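# Put the lid back onto the grey case

## Task

Set the cover back onto the grey case, keep any part of the job that was already finished still in place at the end, and finish with both hands holding nothing.

## Robot and tools

Robot: two arms, left_arm (base near y +0.26 m) and right_arm (base near y -0.31 m), each ending in a five-finger hand. right_arm has a right hand, left_arm a mirrored left hand. A camera stand sits behind the arms. An outside push may sometimes nudge a loose object.

Scene frame: origin at table-top height, halfway between the nominal bases; +x out over the table, +z up, left_arm on the +y side. Image sides do not match arm names. Reported end_effector_position (m) and end_effector_quat_wxyz for each hand point are in this frame and can be a few cm off, more at long reach.

Hand point: a spot fixed to the palm, 0.05 m in front of it and 0.15 m out from the wrist face. Its +z runs along straight fingers, +y leaves the palm, +x goes across the palm away from the thumb on the right hand (toward the thumb on the left hand). Straight fingertips extend 0.06-0.07 m past the point in +z and lie 0.06 m behind it in -y. A wrist bracket on the little-finger side can strike objects.

The row: every command row is 28 numbers, each in [-1, 1], always covering both arms in this order: left_arm dx, dy, dz, rx, ry, rz; left hand little, ring, middle, index, thumb_bend, thumb_turn, force_limit, speed; then the same 14 for right_arm. dx-rz are an offset, not a pose: a target displacement of the hand point measured from that arm's current Hand target (as shown in the last result), along scene-frame axes; rx, ry, rz form a single rotation vector about the Hand target position. Scale: 1.0 = 0.6 m or 180 degrees. Six zeros re-request the existing Hand target. Finger numbers are absolute targets: +1 open/straight, -1 curled; thumb_turn +1 beside the palm, -1 across the palm facing the fingers. force_limit maps -1..+1 to about 0..10 N (0..15 N for the two thumb motors); speed rises from near zero at -1 to full at +0.48 and above. No number means 'unchanged': to leave a hand alone, resend the eight hand numbers of its last executed row (or, if none was ever sent, its hand_measured plus hand_force_limit and hand_speed).

execute_actions(actions, cameras): actions is a list of actions; each action is up to 15 rows, one per 1/30 s step, each row an offset from the Hand target at the start of that action (not from the previous row). A short table repeats its final row. Images return only for an empty actions list or when cameras names them (["all"], names, or []).

move(target, speed, blend, blocking, cameras): target is one 28-number row, or up to 15 rows, all offsets from the same starting Hand targets. speed is m/s per arm path, 0.002 to 4.3 (default 0.25; turning capped at twice that in rad/s), one value or one per target. blend in m rounds corners (0 = stop at each). Paths are straight, at least 0.5 s, cut off after 10 s, and do not avoid obstacles or the other arm. Avoid routing a hand near its own base. The result adds a 'move:' line: done, off_target, moving, held, fault, and limits such as paced (pose clipped) or held (steps withheld). done means at rest within 10 mm and 2 degrees; neither done nor off_target tells you about contact.

wait(seconds 0-10) lets time pass; stop brakes a running move; zoom_image(camera, region [x0,y0,x1,y1], max 504x504) enlarges part of the latest image from cam_high (896x504), cam_low (896x504), cam_left_wrist or cam_right_wrist (672x504); show_instructions shows the reference pages; finished_scene ends the scene for good.

Results: Hand target is the last commanded pose after clipping; next offsets start from it. Hands often rest 1-3 cm (up to 5) short, usually low, from friction and weight; that alone is not contact. Send the shortfall as a further offset. Orientation commands are clipped to 40 degrees from the measured one per step. hand_measured, hand_stopped_by (moving, target, force, stalled, fault) and hand_load_n give six values in motor order; a lost grip shows as load dropping near 0. Joint torques are noisy, offset and not zero in free air. Joint velocities may read 'within noise'.

Gripping: with thumb_turn at -1 the hand wraps objects 0.035-0.065 m thick, or handles down to 0.025 m. Close slowly (speed -0.94 or lower) for a soft grip. A motor only starts when its target changes by 0.002 or more; to squeeze harder raise force_limit and send a more-closed target; to release send a more-open one than hand_measured.

Avoid: knocking anything off the table or leaving it off the table, dropping or releasing moving parts, fast or hard impacts with fixed or heavy objects, heavy finger loads, and any contact or pinch between the two arms or hands, which can end the scene. A blocked arm keeps pushing until commanded back past its hand point. Motors heat when holding loads, stretched or pushing; MOTOR HOT appears near 85 °C and at 100 °C the arm faults and drops for 30-60 s. Thinking time lets the scene keep running.

Each tool is called by a JSON object that holds its "api" and its "payload", one argument or row to a line.

Reference images:

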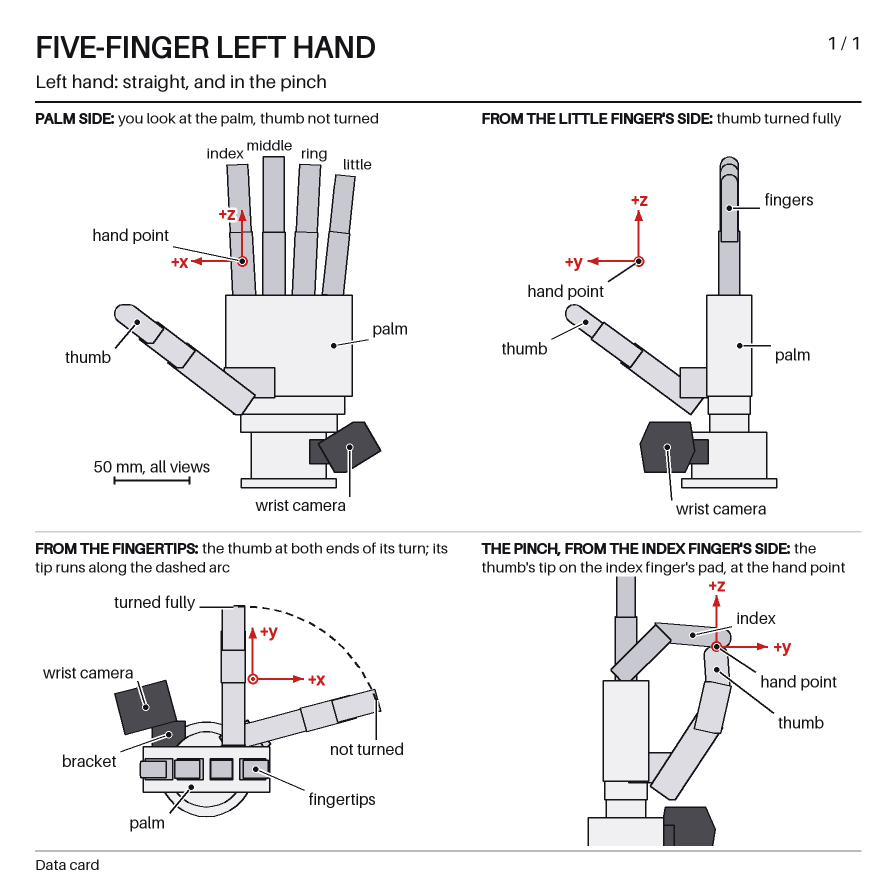

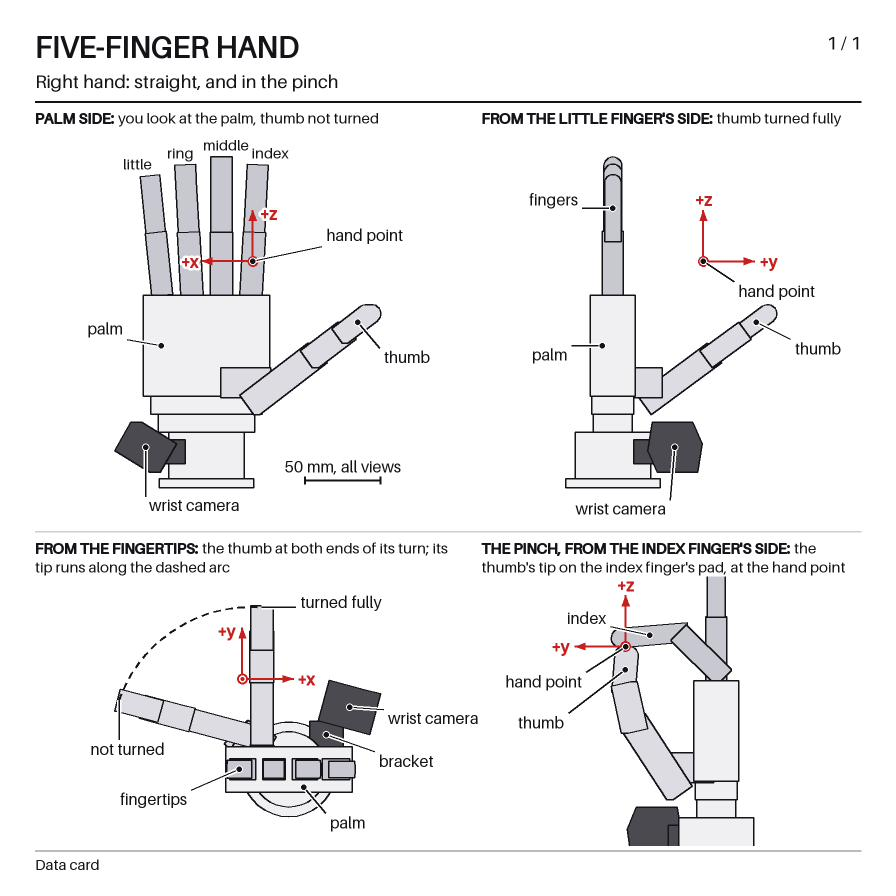

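## Session

{"api": "execute_actions", "payload": {
  "actions": []
}}

Scene clock: 0.00 s.
left_arm: end_effector_position=(+0.4109, +0.4034, +0.2425) hand_measured=(+1.000, +1.000, +1.000, +1.000, +1.000, +1.000) hand_load_n=(+0.0, +0.0, +0.0, +0.0, +0.0, -0.5) hand_stopped_by=(target, target, target, target, target, target) hand_force_limit=0.00 hand_speed=-0.80 end_effector_quat_wxyz=(+0.754, -0.592, +0.280, -0.047) | right_arm: end_effector_position=(+0.0760, -0.1785, +0.2275) hand_measured=(+1.000, +1.000, +1.000, +1.000, +1.000, +1.000) hand_load_n=(+0.0, +0.0, +0.0, +0.0, +0.0, +0.0) hand_stopped_by=(target, target, target, target, target, target) hand_force_limit=0.00 hand_speed=-0.80 end_effector_quat_wxyz=(-0.076, +0.981, -0.122, +0.131)
Joint positions: left_arm=[-0.098 1.207 0.485 1.071 -1.141 0.7] | right_arm=[1.369 0.69 0.901 -1.605 0.249 0.021]
Joint velocities: within noise
Joint torques (N m): no reading
Heat: left arm: hottest waist 35 °C; right arm: hottest waist 35 °C.
Hand target: left_arm +0.4164, +0.4029, +0.2533; +0.757, -0.592, +0.270, -0.056 | right_arm +0.0771, -0.1731, +0.2372; -0.089, +0.979, -0.124, +0.133

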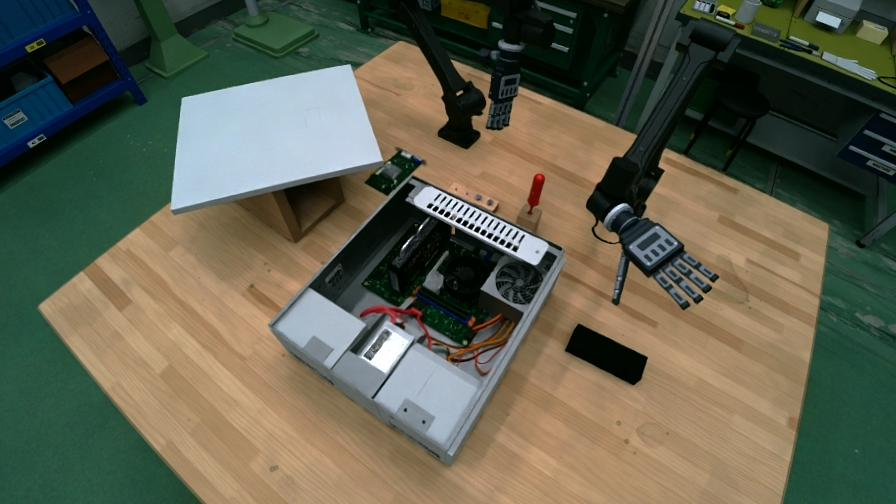

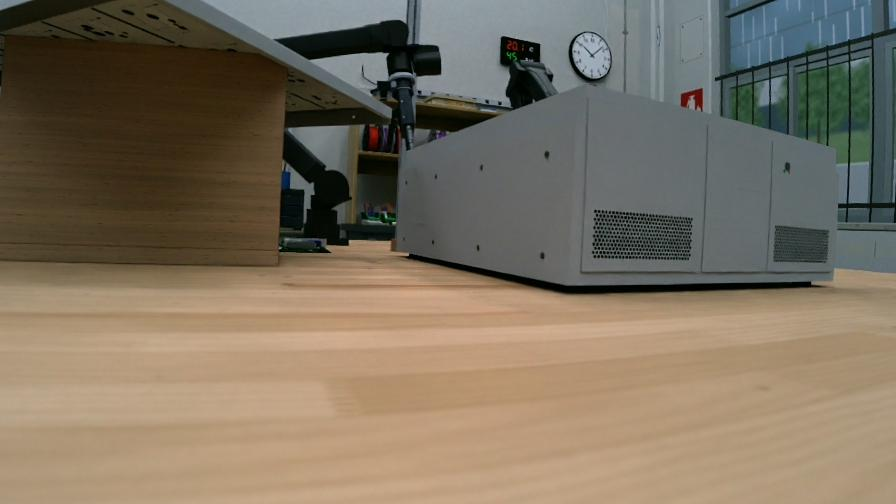

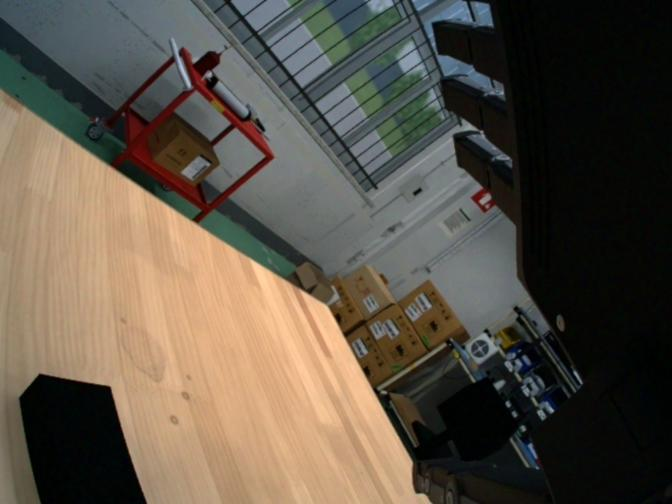

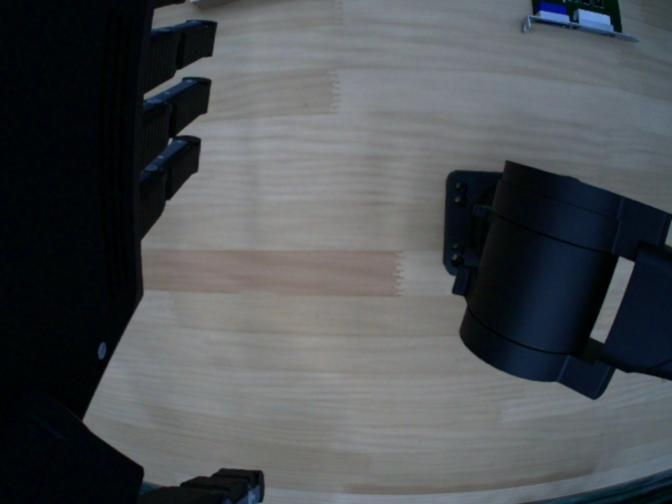

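{"api": "zoom_image", "payload": {
  "camera": "cam_high",
  "region": [150, 40, 420, 260]
}}

{"api": "zoom_image", "payload": {
  "camera": "cam_high",
  "region": [250, 160, 590, 480]
}}

{"api": "zoom_image", "payload": {
  "camera": "cam_low",
  "region": [0, 0, 450, 300]
}}

Scaled by 1.867 from the camera's 896x504 image, which has a finer 1280x720 frame.

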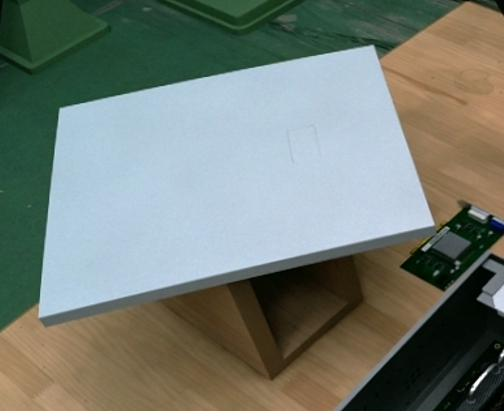

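Scaled by 1.482 from the camera's 896x504 image, which has a finer 1280x720 frame.

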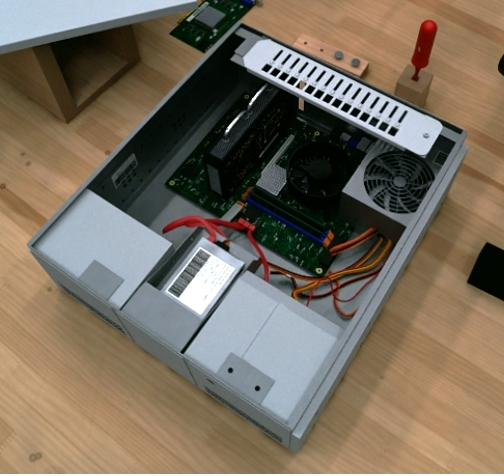

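Scaled by 1.120 from the camera's 896x504 image, which has a finer 1280x720 frame.

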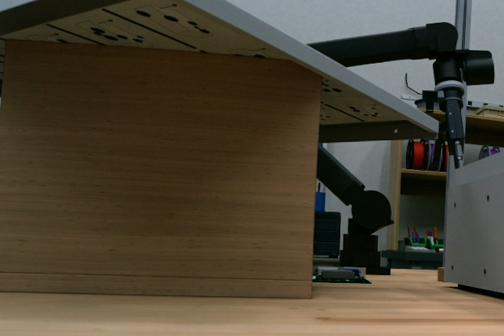

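{"api": "zoom_image", "payload": {
  "camera": "cam_low",
  "region": [240, 20, 420, 160]
}}

{"api": "zoom_image", "payload": {
  "camera": "cam_low",
  "region": [0, 0, 250, 140]
}}

{"api": "zoom_image", "payload": {
  "camera": "cam_high",
  "region": [390, 160, 590, 280]
}}

{"api": "zoom_image", "payload": {
  "camera": "cam_high",
  "region": [260, 280, 480, 470]
}}

{"api": "zoom_image", "payload": {
  "camera": "cam_high",
  "region": [160, 150, 400, 250]
}}

Scaled by 2.800 from the camera's 896x504 image, which has a finer 1280x720 frame.

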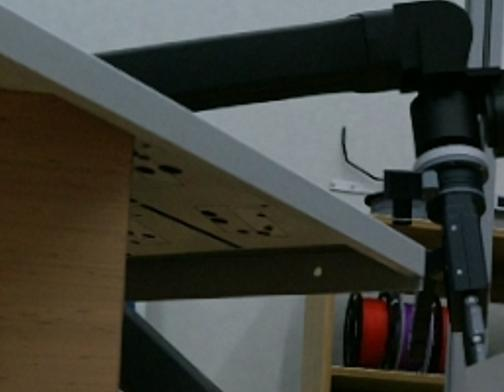

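Scaled by 2.016 from the camera's 896x504 image, which has a finer 1280x720 frame.

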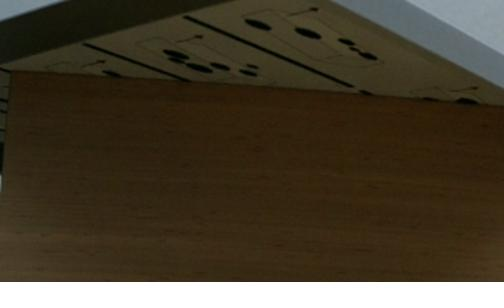

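Scaled by 2.520 from the camera's 896x504 image, which has a finer 1280x720 frame.

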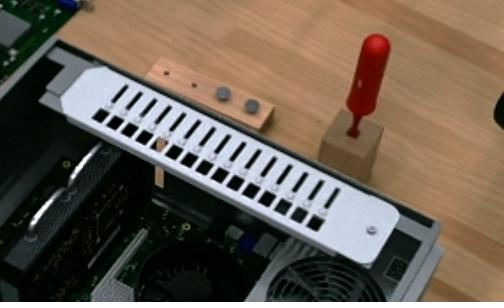

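Scaled by 2.291 from the camera's 896x504 image, which has a finer 1280x720 frame.

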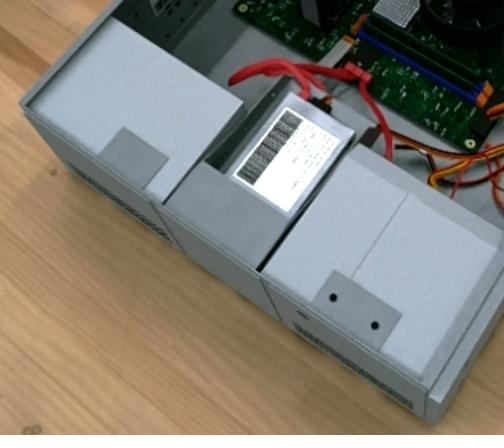

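Scaled by 2.100 from the camera's 896x504 image, which has a finer 1280x720 frame.

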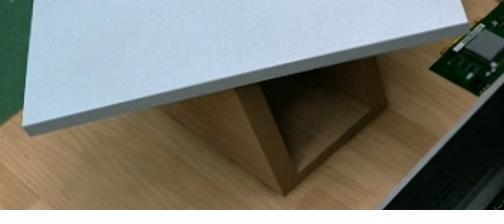

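{"api": "move", "payload": {
  "target": [
    [0,0,0,0,0,0,1,1,1,1,1,1,0,-0.8, 0.05,0,0.45,0,0,0,1,1,1,1,1,1,0,-0.8],
    [0,0,0,0,0,0,1,1,1,1,1,1,0,-0.8, 0.35,-0.45,0.5,0,0,0,1,1,1,1,1,1,0,-0.8]
  ],
  "blend": [0.1,0],
  "speed": 0.25,
  "cameras": ["all"]
}}

Scene clock: 346.20 s.
left_arm: end_effector_position=(+0.4109, +0.4034, +0.2425) hand_measured=(+1.000, +1.000, +1.000, +1.000, +1.000, +1.000) hand_load_n=(+0.0, +0.0, +0.0, +0.0, +0.0, +0.0) hand_stopped_by=(target, target, target, target, target, target) hand_force_limit=0.00 hand_speed=-0.80 end_effector_quat_wxyz=(+0.754, -0.592, +0.280, -0.047) | right_arm: end_effector_position=(+0.2941, -0.4406, +0.5188) hand_measured=(+1.000, +1.000, +1.000, +1.000, +1.000, +1.000) hand_load_n=(+0.0, +0.0, +0.0, +0.0, +0.0, +0.0) hand_stopped_by=(target, target, target, target, target, target) hand_force_limit=0.00 hand_speed=-0.80 end_effector_quat_wxyz=(-0.013, +0.930, -0.141, +0.338)
Joint positions: left_arm=[-0.098 1.207 0.485 1.071 -1.141 0.7] | right_arm=[-0.369 0.994 1.771 -1.674 -0.164 -1.585]
Joint torques (N m): left_arm=[-0.73 -8.06 7.57 1.37 0.18 -0.09] | right_arm=[-1.14 -2.61 11.67 1.21 -0.18 -0.19]
Heat: left arm: hottest elbow 44 °C; right arm: hottest elbow 41 °C.
Hand target: left_arm +0.4164, +0.4029, +0.2533; +0.757, -0.592, +0.270, -0.056 | right_arm +0.2872, -0.4431, +0.5370; -0.090, +0.979, -0.124, +0.133
Off the commanded pose: left_arm 0.012 m, 2 deg | right_arm 0.020 m, 26 deg.
joint sent to its limit (right arm) — joint 4 (wrist pitch), lower limit. The joint targets are off in orientation, not in position.
move: off_target (left_arm, right_arm)
camera_calibration:
cam_right_wrist: T_world_to_cam=[[-0.100293, -0.994169, 0.0396057, -0.43012], [-0.985392, 0.0937437, -0.142179, 0.407485], [0.137637, -0.0532867, -0.989048, 0.564395], [0, 0, 0, 1]] pos_world=[0.280713, -0.435737, 0.633185]

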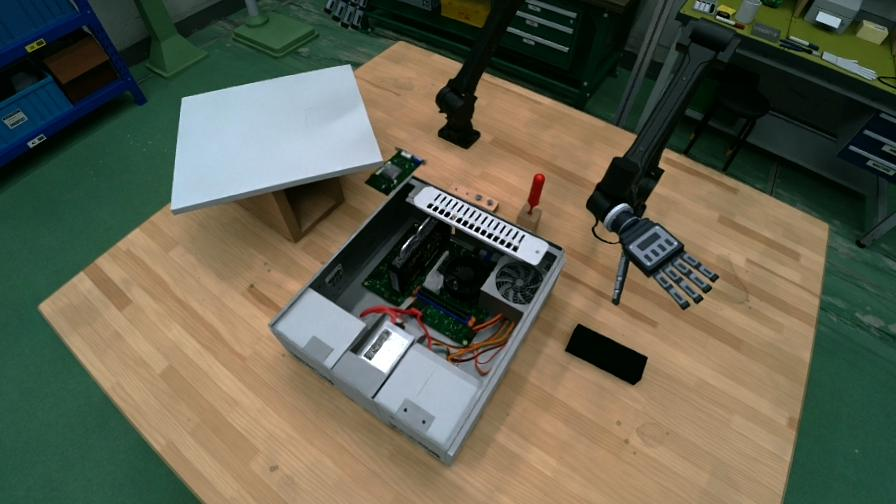

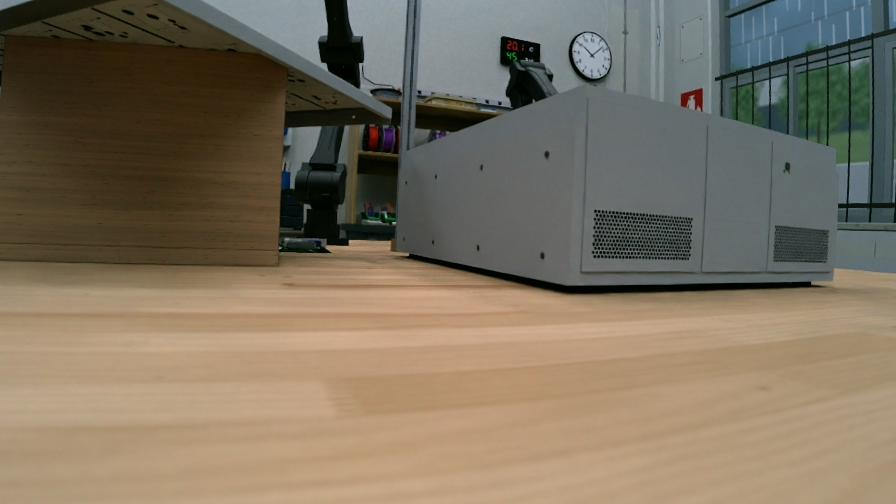

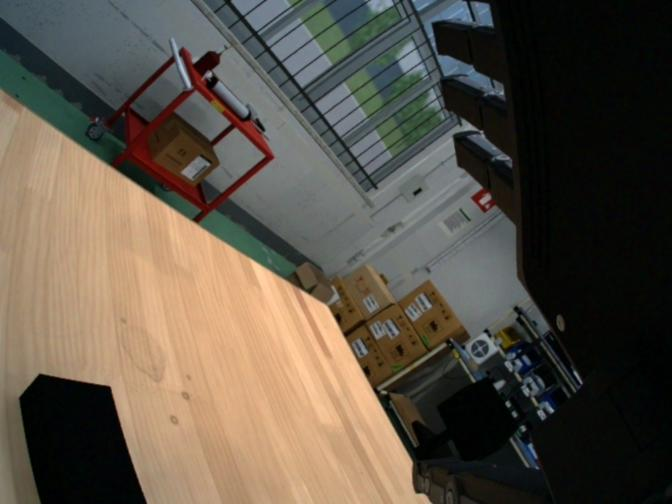

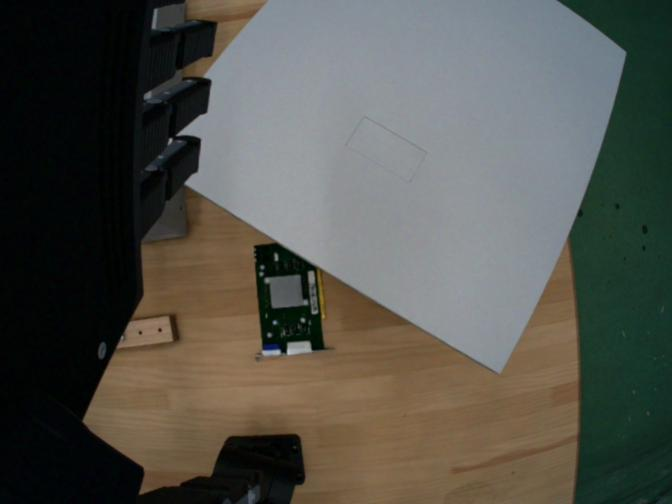

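{"api": "move", "payload": {
  "target": [
    [0,-0.088,0.411,-0.28,0.02,0.10,1,1,1,1,1,1,0,-0.8, -0.062,-0.262,-0.062,0.021,0.1085,-0.416,1,1,1,1,1,1,0,-0.8],
    [0.2227,-0.4215,0.411,-0.560,0.041,0.200,1,1,1,1,1,1,0,-0.8, 0.055,-0.645,-0.195,-0.138,-0.0385,0.864,1,1,1,1,1,1,0,-0.8]
  ],
  "blend": [0.08,0],
  "speed": 0.35,
  "cameras": ["all"]
}}

Scene clock: 490.90 s.
left_arm: end_effector_position=(+0.5449, +0.1532, +0.4867) hand_measured=(+1.000, +1.000, +1.000, +1.000, +1.000, +1.000) hand_load_n=(+0.0, +0.0, +0.0, +0.0, -0.5, +0.0) hand_stopped_by=(target, target, target, target, target, target) hand_force_limit=0.00 hand_speed=-0.80 end_effector_quat_wxyz=(+0.045, +0.975, +0.013, +0.215) | right_arm: end_effector_position=(+0.3260, -0.8216, +0.4045) hand_measured=(+1.000, +1.000, +1.000, +1.000, +1.000, +1.000) hand_load_n=(+0.0, +0.0, +0.0, +0.0, +0.0, +0.0) hand_stopped_by=(target, target, target, target, target, target) hand_force_limit=0.00 hand_speed=-0.80 end_effector_quat_wxyz=(+0.131, +0.317, +0.933, -0.110)
Joint positions: left_arm=[-0.074 1.535 2.084 -1.679 0.05 -1.683] | right_arm=[-1.178 1.753 2.197 -1.674 -0.052 1.054]
Joint torques (N m): left_arm=[-0.56 -11.87 9.76 0.62 0.07 -0.23] | right_arm=[-1.32 -15.33 13.19 0.54 -0.22 0.13]
Heat: left arm: hottest elbow 45 °C; right arm: hottest elbow 41 °C.
Hand target: left_arm +0.5499, +0.1501, +0.5001; -0.001, +1.000, +0.000, +0.000 | right_arm +0.3202, -0.8301, +0.4201; +0.000, +0.318, +0.948, +0.000
Off the commanded pose: left_arm 0.014 m, 25 deg | right_arm 0.019 m, 20 deg.
joint sent to its limit (left arm) — joint 4 (wrist pitch), lower limit. The joint targets are off in orientation, not in position.
joint sent to its limit (right arm) — joint 4 (wrist pitch), lower limit. The joint targets are off in orientation, not in position.
move: off_target (left_arm, right_arm)
camera_calibration:
cam_left_wrist: T_world_to_cam=[[0.206147, 0.977404, 0.04675, -0.286123], [0.542746, -0.153964, 0.825664, -0.674539], [0.814205, -0.144835, -0.562222, -0.0279162], [0, 0, 0, 1]] pos_world=[0.447817, 0.17176, 0.554624]
cam_right_wrist: T_world_to_cam=[[0.432136, 0.886081, -0.167686, 0.653849], [0.657781, -0.182502, 0.730765, -0.657367], [0.616914, -0.426091, -0.661713, -0.168323], [0, 0, 0, 1]] pos_world=[0.253693, -0.771055, 0.478641]

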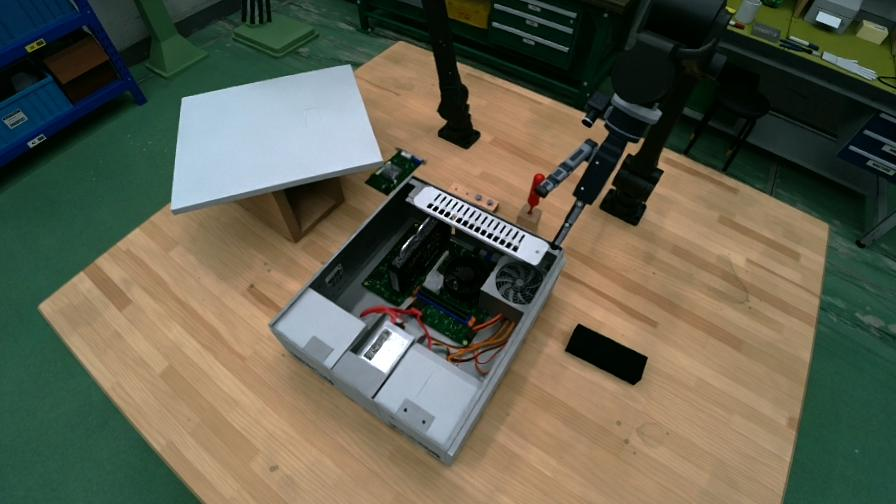

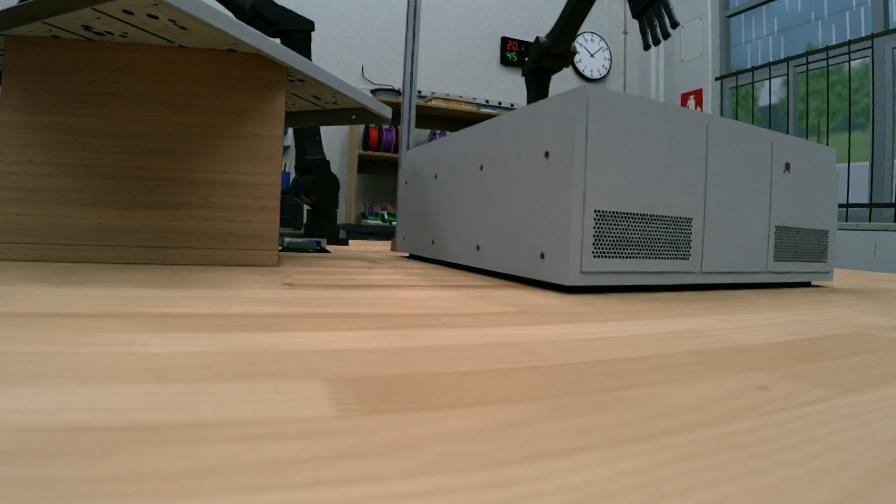

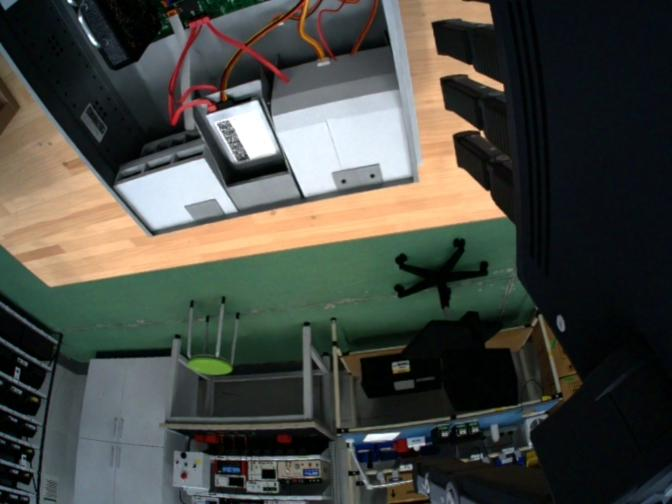

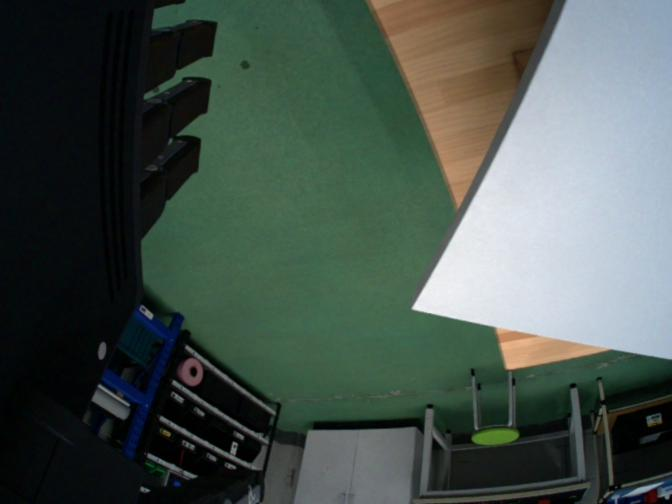

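{"api": "move", "payload": {
  "target": [0.083,-0.717,-0.167,0,0,-0.206,1,1,1,1,1,1,0,-0.8, 0.128,-0.093,-0.05,0,0,0,1,1,1,1,1,1,0,-0.8],
  "speed": 0.3,
  "cameras": ["all"]
}}

Scene clock: 537.70 s.
left_arm: end_effector_position=(+0.5931, -0.2771, +0.3830) hand_measured=(+1.000, +1.000, +1.000, +1.000, +1.000, +1.000) hand_load_n=(+0.0, +0.0, +0.0, +0.0, +0.0, +0.0) hand_stopped_by=(target, target, target, target, target, target) hand_force_limit=0.00 hand_speed=-0.80 end_effector_quat_wxyz=(+0.118, +0.931, -0.258, +0.229) | right_arm: end_effector_position=(+0.3865, -0.8868, +0.3740) hand_measured=(+1.000, +1.000, +1.000, +1.000, +1.000, +1.000) hand_load_n=(+0.0, +0.0, +0.0, +0.0, +0.0, +0.0) hand_stopped_by=(target, target, target, target, target, target) hand_force_limit=0.00 hand_speed=-0.80 end_effector_quat_wxyz=(+0.144, +0.338, +0.924, -0.110)
Joint positions: left_arm=[-0.657 2.275 2.889 -1.666 0.044 -1.7] | right_arm=[-1.13 1.987 2.452 -1.674 -0.045 1.147]
Joint torques (N m): left_arm=[-0.26 -23.71 9.37 1.69 0.06 -0.18] | right_arm=[0.79 -18.61 13.49 0.57 -0.2 0.12]
Heat: left arm: hottest elbow 50 °C; right arm: hottest elbow 43 °C.
Hand target: left_arm +0.5998, -0.2802, +0.3997; -0.001, +0.948, -0.318, +0.000 | right_arm +0.3971, -0.8859, +0.3901; +0.000, +0.318, +0.948, +0.001
Off the commanded pose: left_arm 0.018 m, 30 deg | right_arm 0.019 m, 21 deg.
elbow stopped short (left arm): the move would have taken joint 3 (elbow) straighter than the controller allows.
joint sent to its limit (right arm) — joint 4 (wrist pitch), lower limit. The joint targets are off in orientation, not in position.
move: off_target (left_arm, right_arm)
camera_calibration:
cam_left_wrist: T_world_to_cam=[[0.694282, 0.717684, 0.0538728, -0.234864], [0.325249, -0.379654, 0.866069, -0.630351], [0.642017, -0.583774, -0.497013, -0.232314], [0, 0, 0, 1]] pos_world=[0.517232, -0.206376, 0.443117]
cam_right_wrist: T_world_to_cam=[[0.473683, 0.866471, -0.157649, 0.643141], [0.626864, -0.20598, 0.751408, -0.703401], [0.6186, -0.454754, -0.640729, -0.287427], [0, 0, 0, 1]] pos_world=[0.314094, -0.832858, 0.445769]

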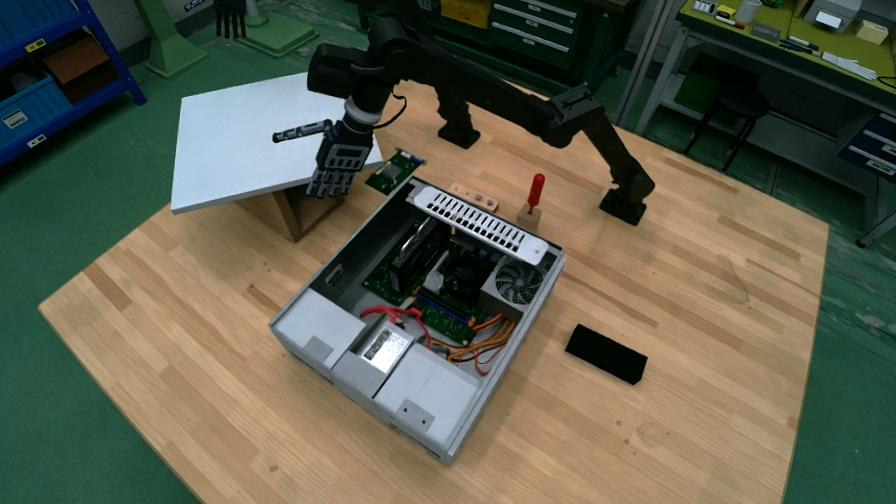

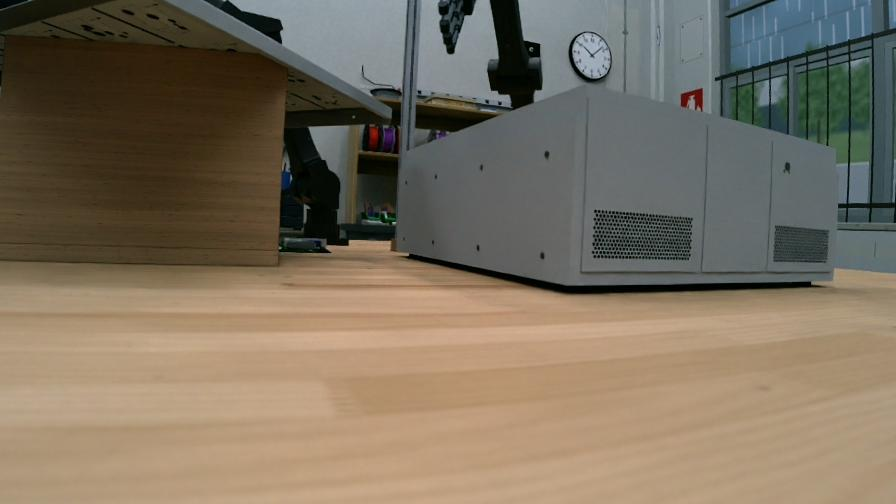

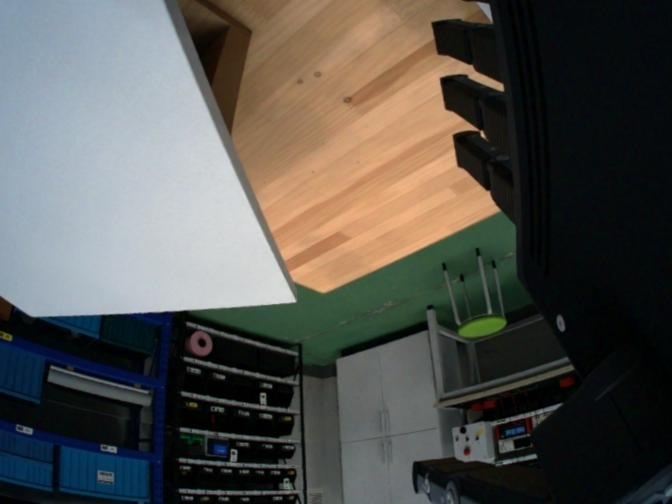

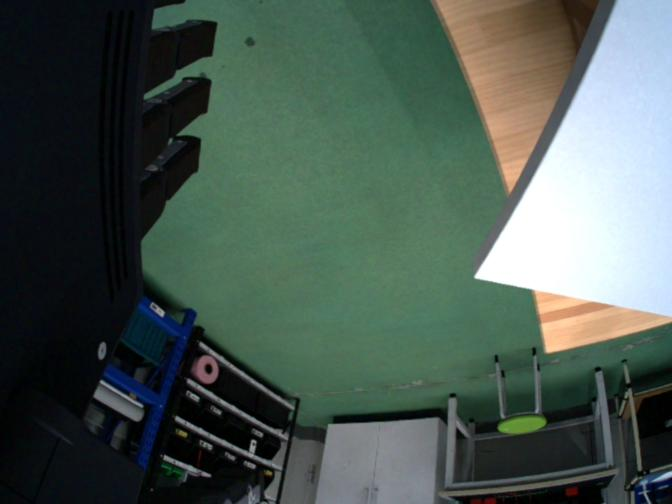

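{"api": "move", "payload": {
  "target": [-0.085,-0.118,-0.166,-0.0993,-0.1338,0,1,1,1,1,1,-1,0,-0.4, 0.135,0.15,-0.15,-0.0993,-0.1338,0,1,1,1,1,1,-1,0,-0.4],
  "speed": 0.2,
  "cameras": ["all"]
}}

Scene clock: 739.80 s.
left_arm: end_effector_position=(+0.5499, -0.3518, +0.2714) hand_measured=(+1.000, +1.000, +1.000, +1.000, +1.000, -1.000) hand_load_n=(+0.0, +0.0, +0.0, +0.0, +0.0, +0.0) hand_stopped_by=(target, target, target, target, target, target) hand_force_limit=0.00 hand_speed=-0.40 end_effector_quat_wxyz=(+0.070, +0.922, -0.307, +0.225) | right_arm: end_effector_position=(+0.4719, -0.7983, +0.2829) hand_measured=(+1.000, +1.000, +1.000, +1.000, +1.000, -1.000) hand_load_n=(+0.0, +0.0, +0.0, +0.0, +0.0, +0.0) hand_stopped_by=(target, target, target, target, target, target) hand_force_limit=0.00 hand_speed=-0.40 end_effector_quat_wxyz=(+0.230, +0.309, +0.920, -0.070)
Joint positions: left_arm=[-0.79 2.174 2.419 -1.346 -0.076 -1.7] | right_arm=[-0.985 1.727 1.758 -1.144 -0.169 1.269]
Joint torques (N m): left_arm=[-0.91 -26.7 7.61 1.59 -0.2 -0.08] | right_arm=[0.5 -18.49 10.63 1.92 -0.21 0.12]
Heat: left arm: hottest elbow 48 °C; right arm: hottest elbow 47 °C.
Hand target: left_arm +0.5488, -0.3509, +0.3003; +0.079, +0.916, -0.307, +0.246 | right_arm +0.4780, -0.7960, +0.3002; +0.247, +0.307, +0.916, -0.080
Off the commanded pose: left_arm 0.029 m, 3 deg | right_arm 0.018 m, 2 deg.
move: off_target (left_arm, right_arm)
camera_calibration:
cam_left_wrist: T_world_to_cam=[[0.743383, 0.65091, 0.153939, -0.222883], [0.263251, -0.496299, 0.827277, -0.54441], [0.614882, -0.574459, -0.540293, -0.273596], [0, 0, 0, 1]] pos_world=[0.477233, -0.282283, 0.336866]
cam_right_wrist: T_world_to_cam=[[0.421616, 0.904058, -0.0701386, 0.541489], [0.495965, -0.16516, 0.852491, -0.604416], [0.759117, -0.39421, -0.518015, -0.411163], [0, 0, 0, 1]] pos_world=[0.38359, -0.751448, 0.34025]

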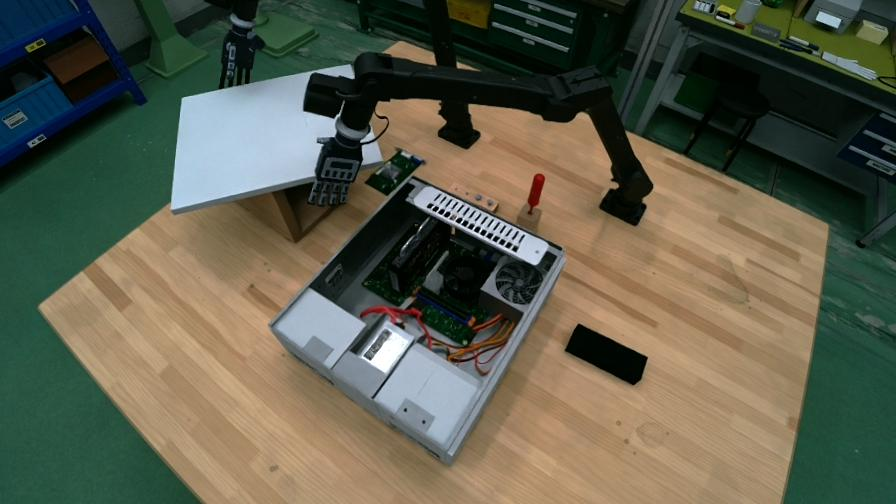

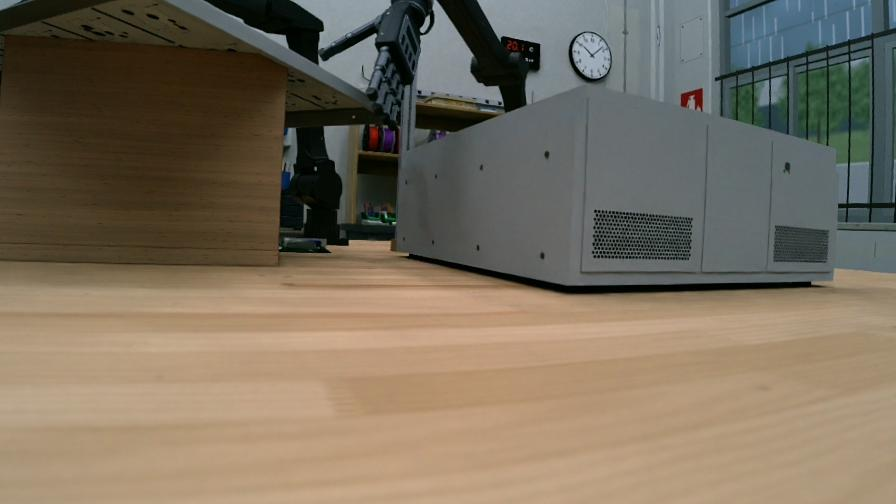

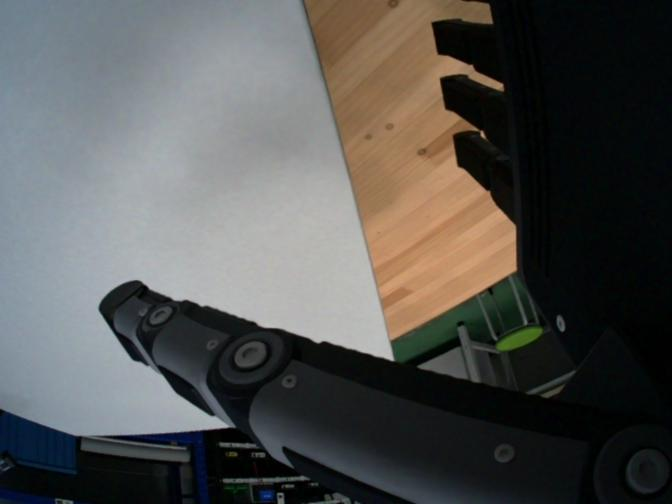

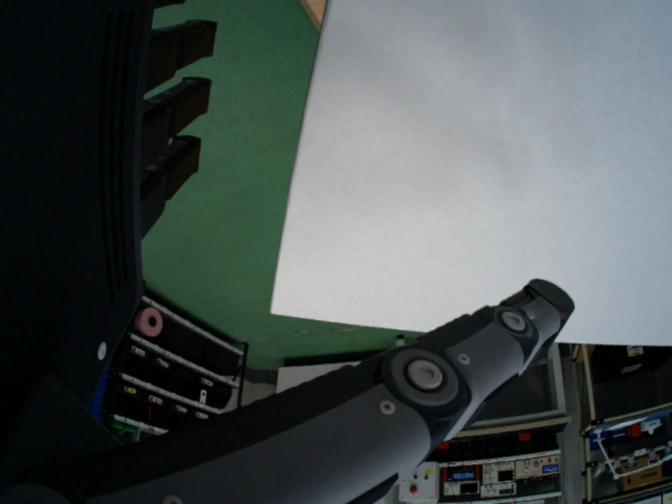

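{"api": "zoom_image", "payload": {
  "camera": "cam_high",
  "region": [190, 0, 310, 110]
}}

{"api": "zoom_image", "payload": {
  "camera": "cam_high",
  "region": [280, 110, 420, 250]
}}

{"api": "zoom_image", "payload": {
  "camera": "cam_low",
  "region": [300, 0, 440, 160]
}}

Scaled by 4.200 from the camera's 896x504 image, which has a finer 1280x720 frame.

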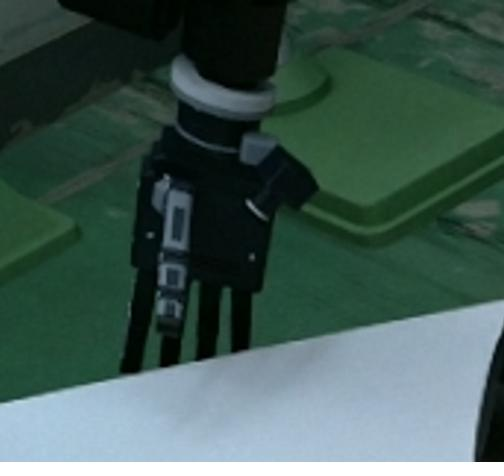

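Scaled by 3.600 from the camera's 896x504 image, which has a finer 1280x720 frame.

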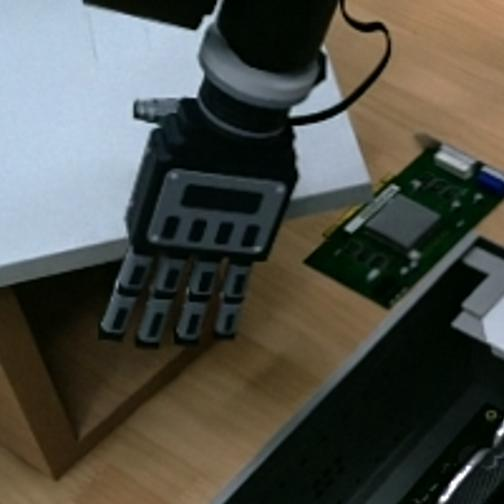

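Scaled by 3.150 from the camera's 896x504 image, which has a finer 1280x720 frame.

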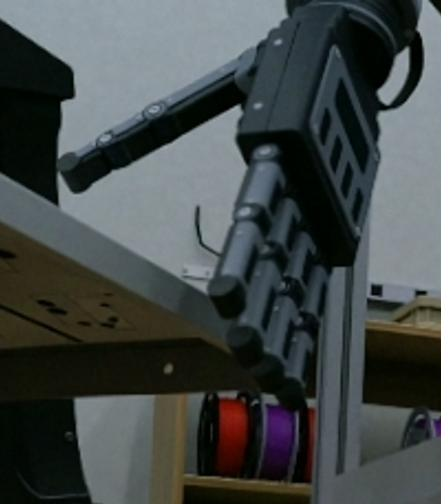

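{"api": "move", "payload": {
  "target": [0.004,0.005,-0.075,0,0,0,1,1,1,1,1,-1,0,-0.4, -0.010,-0.013,-0.058,0,0,0,1,1,1,1,1,-1,0,-0.4],
  "speed": 0.08,
  "cameras": ["all"]
}}

Scene clock: 887.60 s.
left_arm: end_effector_position=(+0.5484, -0.3501, +0.2299) hand_measured=(+1.000, +1.000, +1.000, +1.000, +1.000, -1.000) hand_load_n=(+0.0, +0.0, +0.0, +0.0, +0.0, +0.0) hand_stopped_by=(target, target, target, target, target, target) hand_force_limit=0.00 hand_speed=-0.40 end_effector_quat_wxyz=(+0.072, +0.921, -0.307, +0.226) | right_arm: end_effector_position=(+0.4728, -0.7983, +0.2543) hand_measured=(+1.000, +1.000, +1.000, +1.000, +1.000, -1.000) hand_load_n=(+0.0, +0.0, +0.0, +0.0, +0.0, +0.0) hand_stopped_by=(target, target, target, target, target, target) hand_force_limit=0.00 hand_speed=-0.40 end_effector_quat_wxyz=(+0.234, +0.308, +0.920, -0.070)
Joint positions: left_arm=[-0.789 2.128 2.229 -1.197 -0.074 -1.699] | right_arm=[-0.985 1.725 1.678 -1.059 -0.174 1.269]
Joint torques (N m): left_arm=[-0.03 -26.34 7.95 1.55 -0.24 -0.04] | right_arm=[-0.62 -17.55 10.63 1.99 -0.33 -0.03]
Heat: left arm: hottest shoulder 45 °C; right arm: hottest elbow 44 °C.
Hand target: left_arm +0.5511, -0.3480, +0.2552; +0.079, +0.916, -0.307, +0.246 | right_arm +0.4720, -0.8038, +0.2652; +0.246, +0.307, +0.916, -0.080
Off the commanded pose: left_arm 0.026 m, 3 deg | right_arm 0.012 m, 2 deg.
move: off_target (left_arm, right_arm)
camera_calibration:
cam_left_wrist: T_world_to_cam=[[0.743729, 0.650851, 0.15251, -0.216367], [0.261158, -0.492906, 0.829964, -0.507109], [0.615356, -0.577439, -0.536563, -0.296379], [0, 0, 0, 1]] pos_world=[0.475732, -0.280275, 0.294854]
cam_right_wrist: T_world_to_cam=[[0.420368, 0.904609, -0.0705235, 0.540281], [0.490384, -0.161108, 0.856486, -0.575678], [0.763423, -0.394623, -0.51133, -0.430699], [0, 0, 0, 1]] pos_world=[0.383991, -0.751453, 0.310933]

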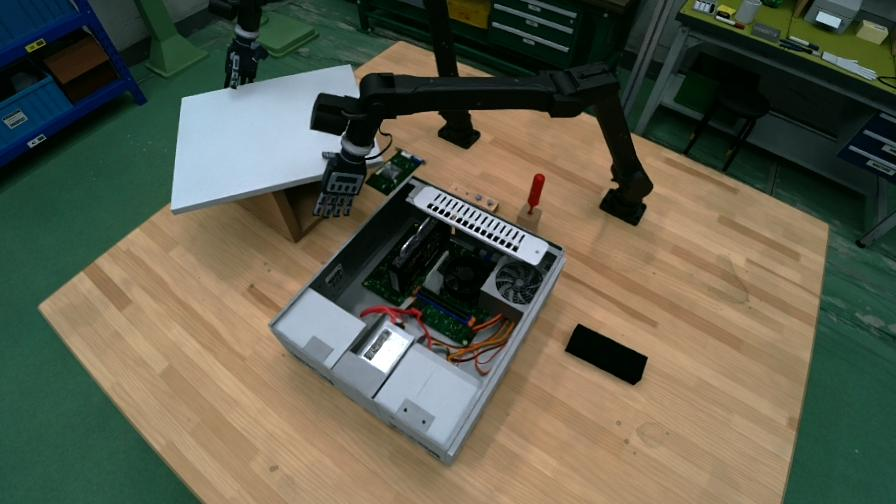

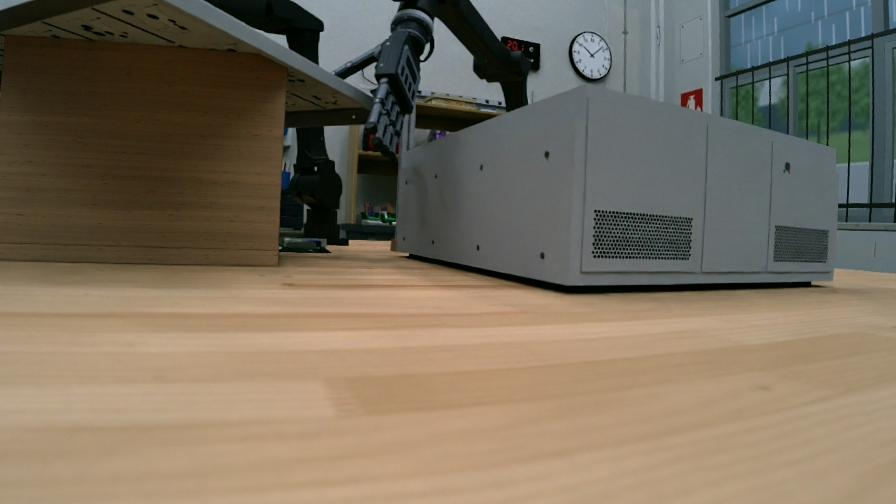

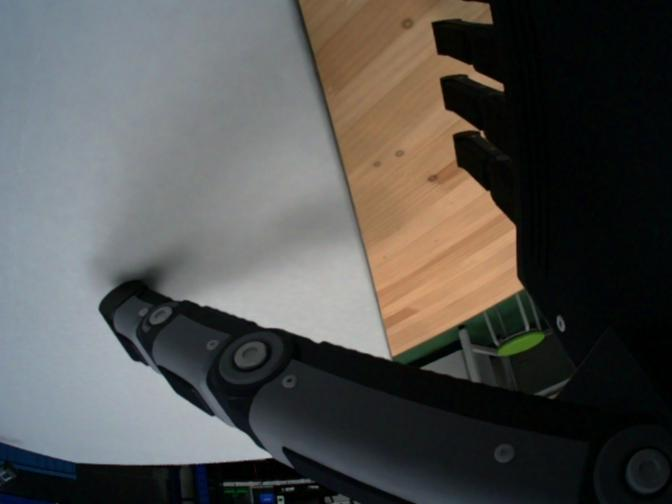

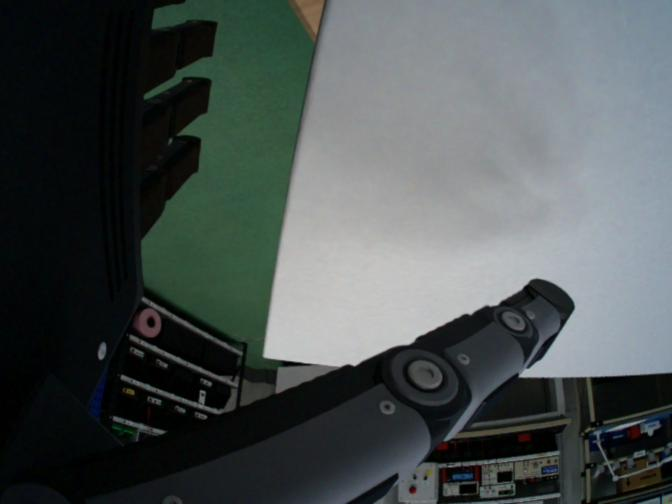

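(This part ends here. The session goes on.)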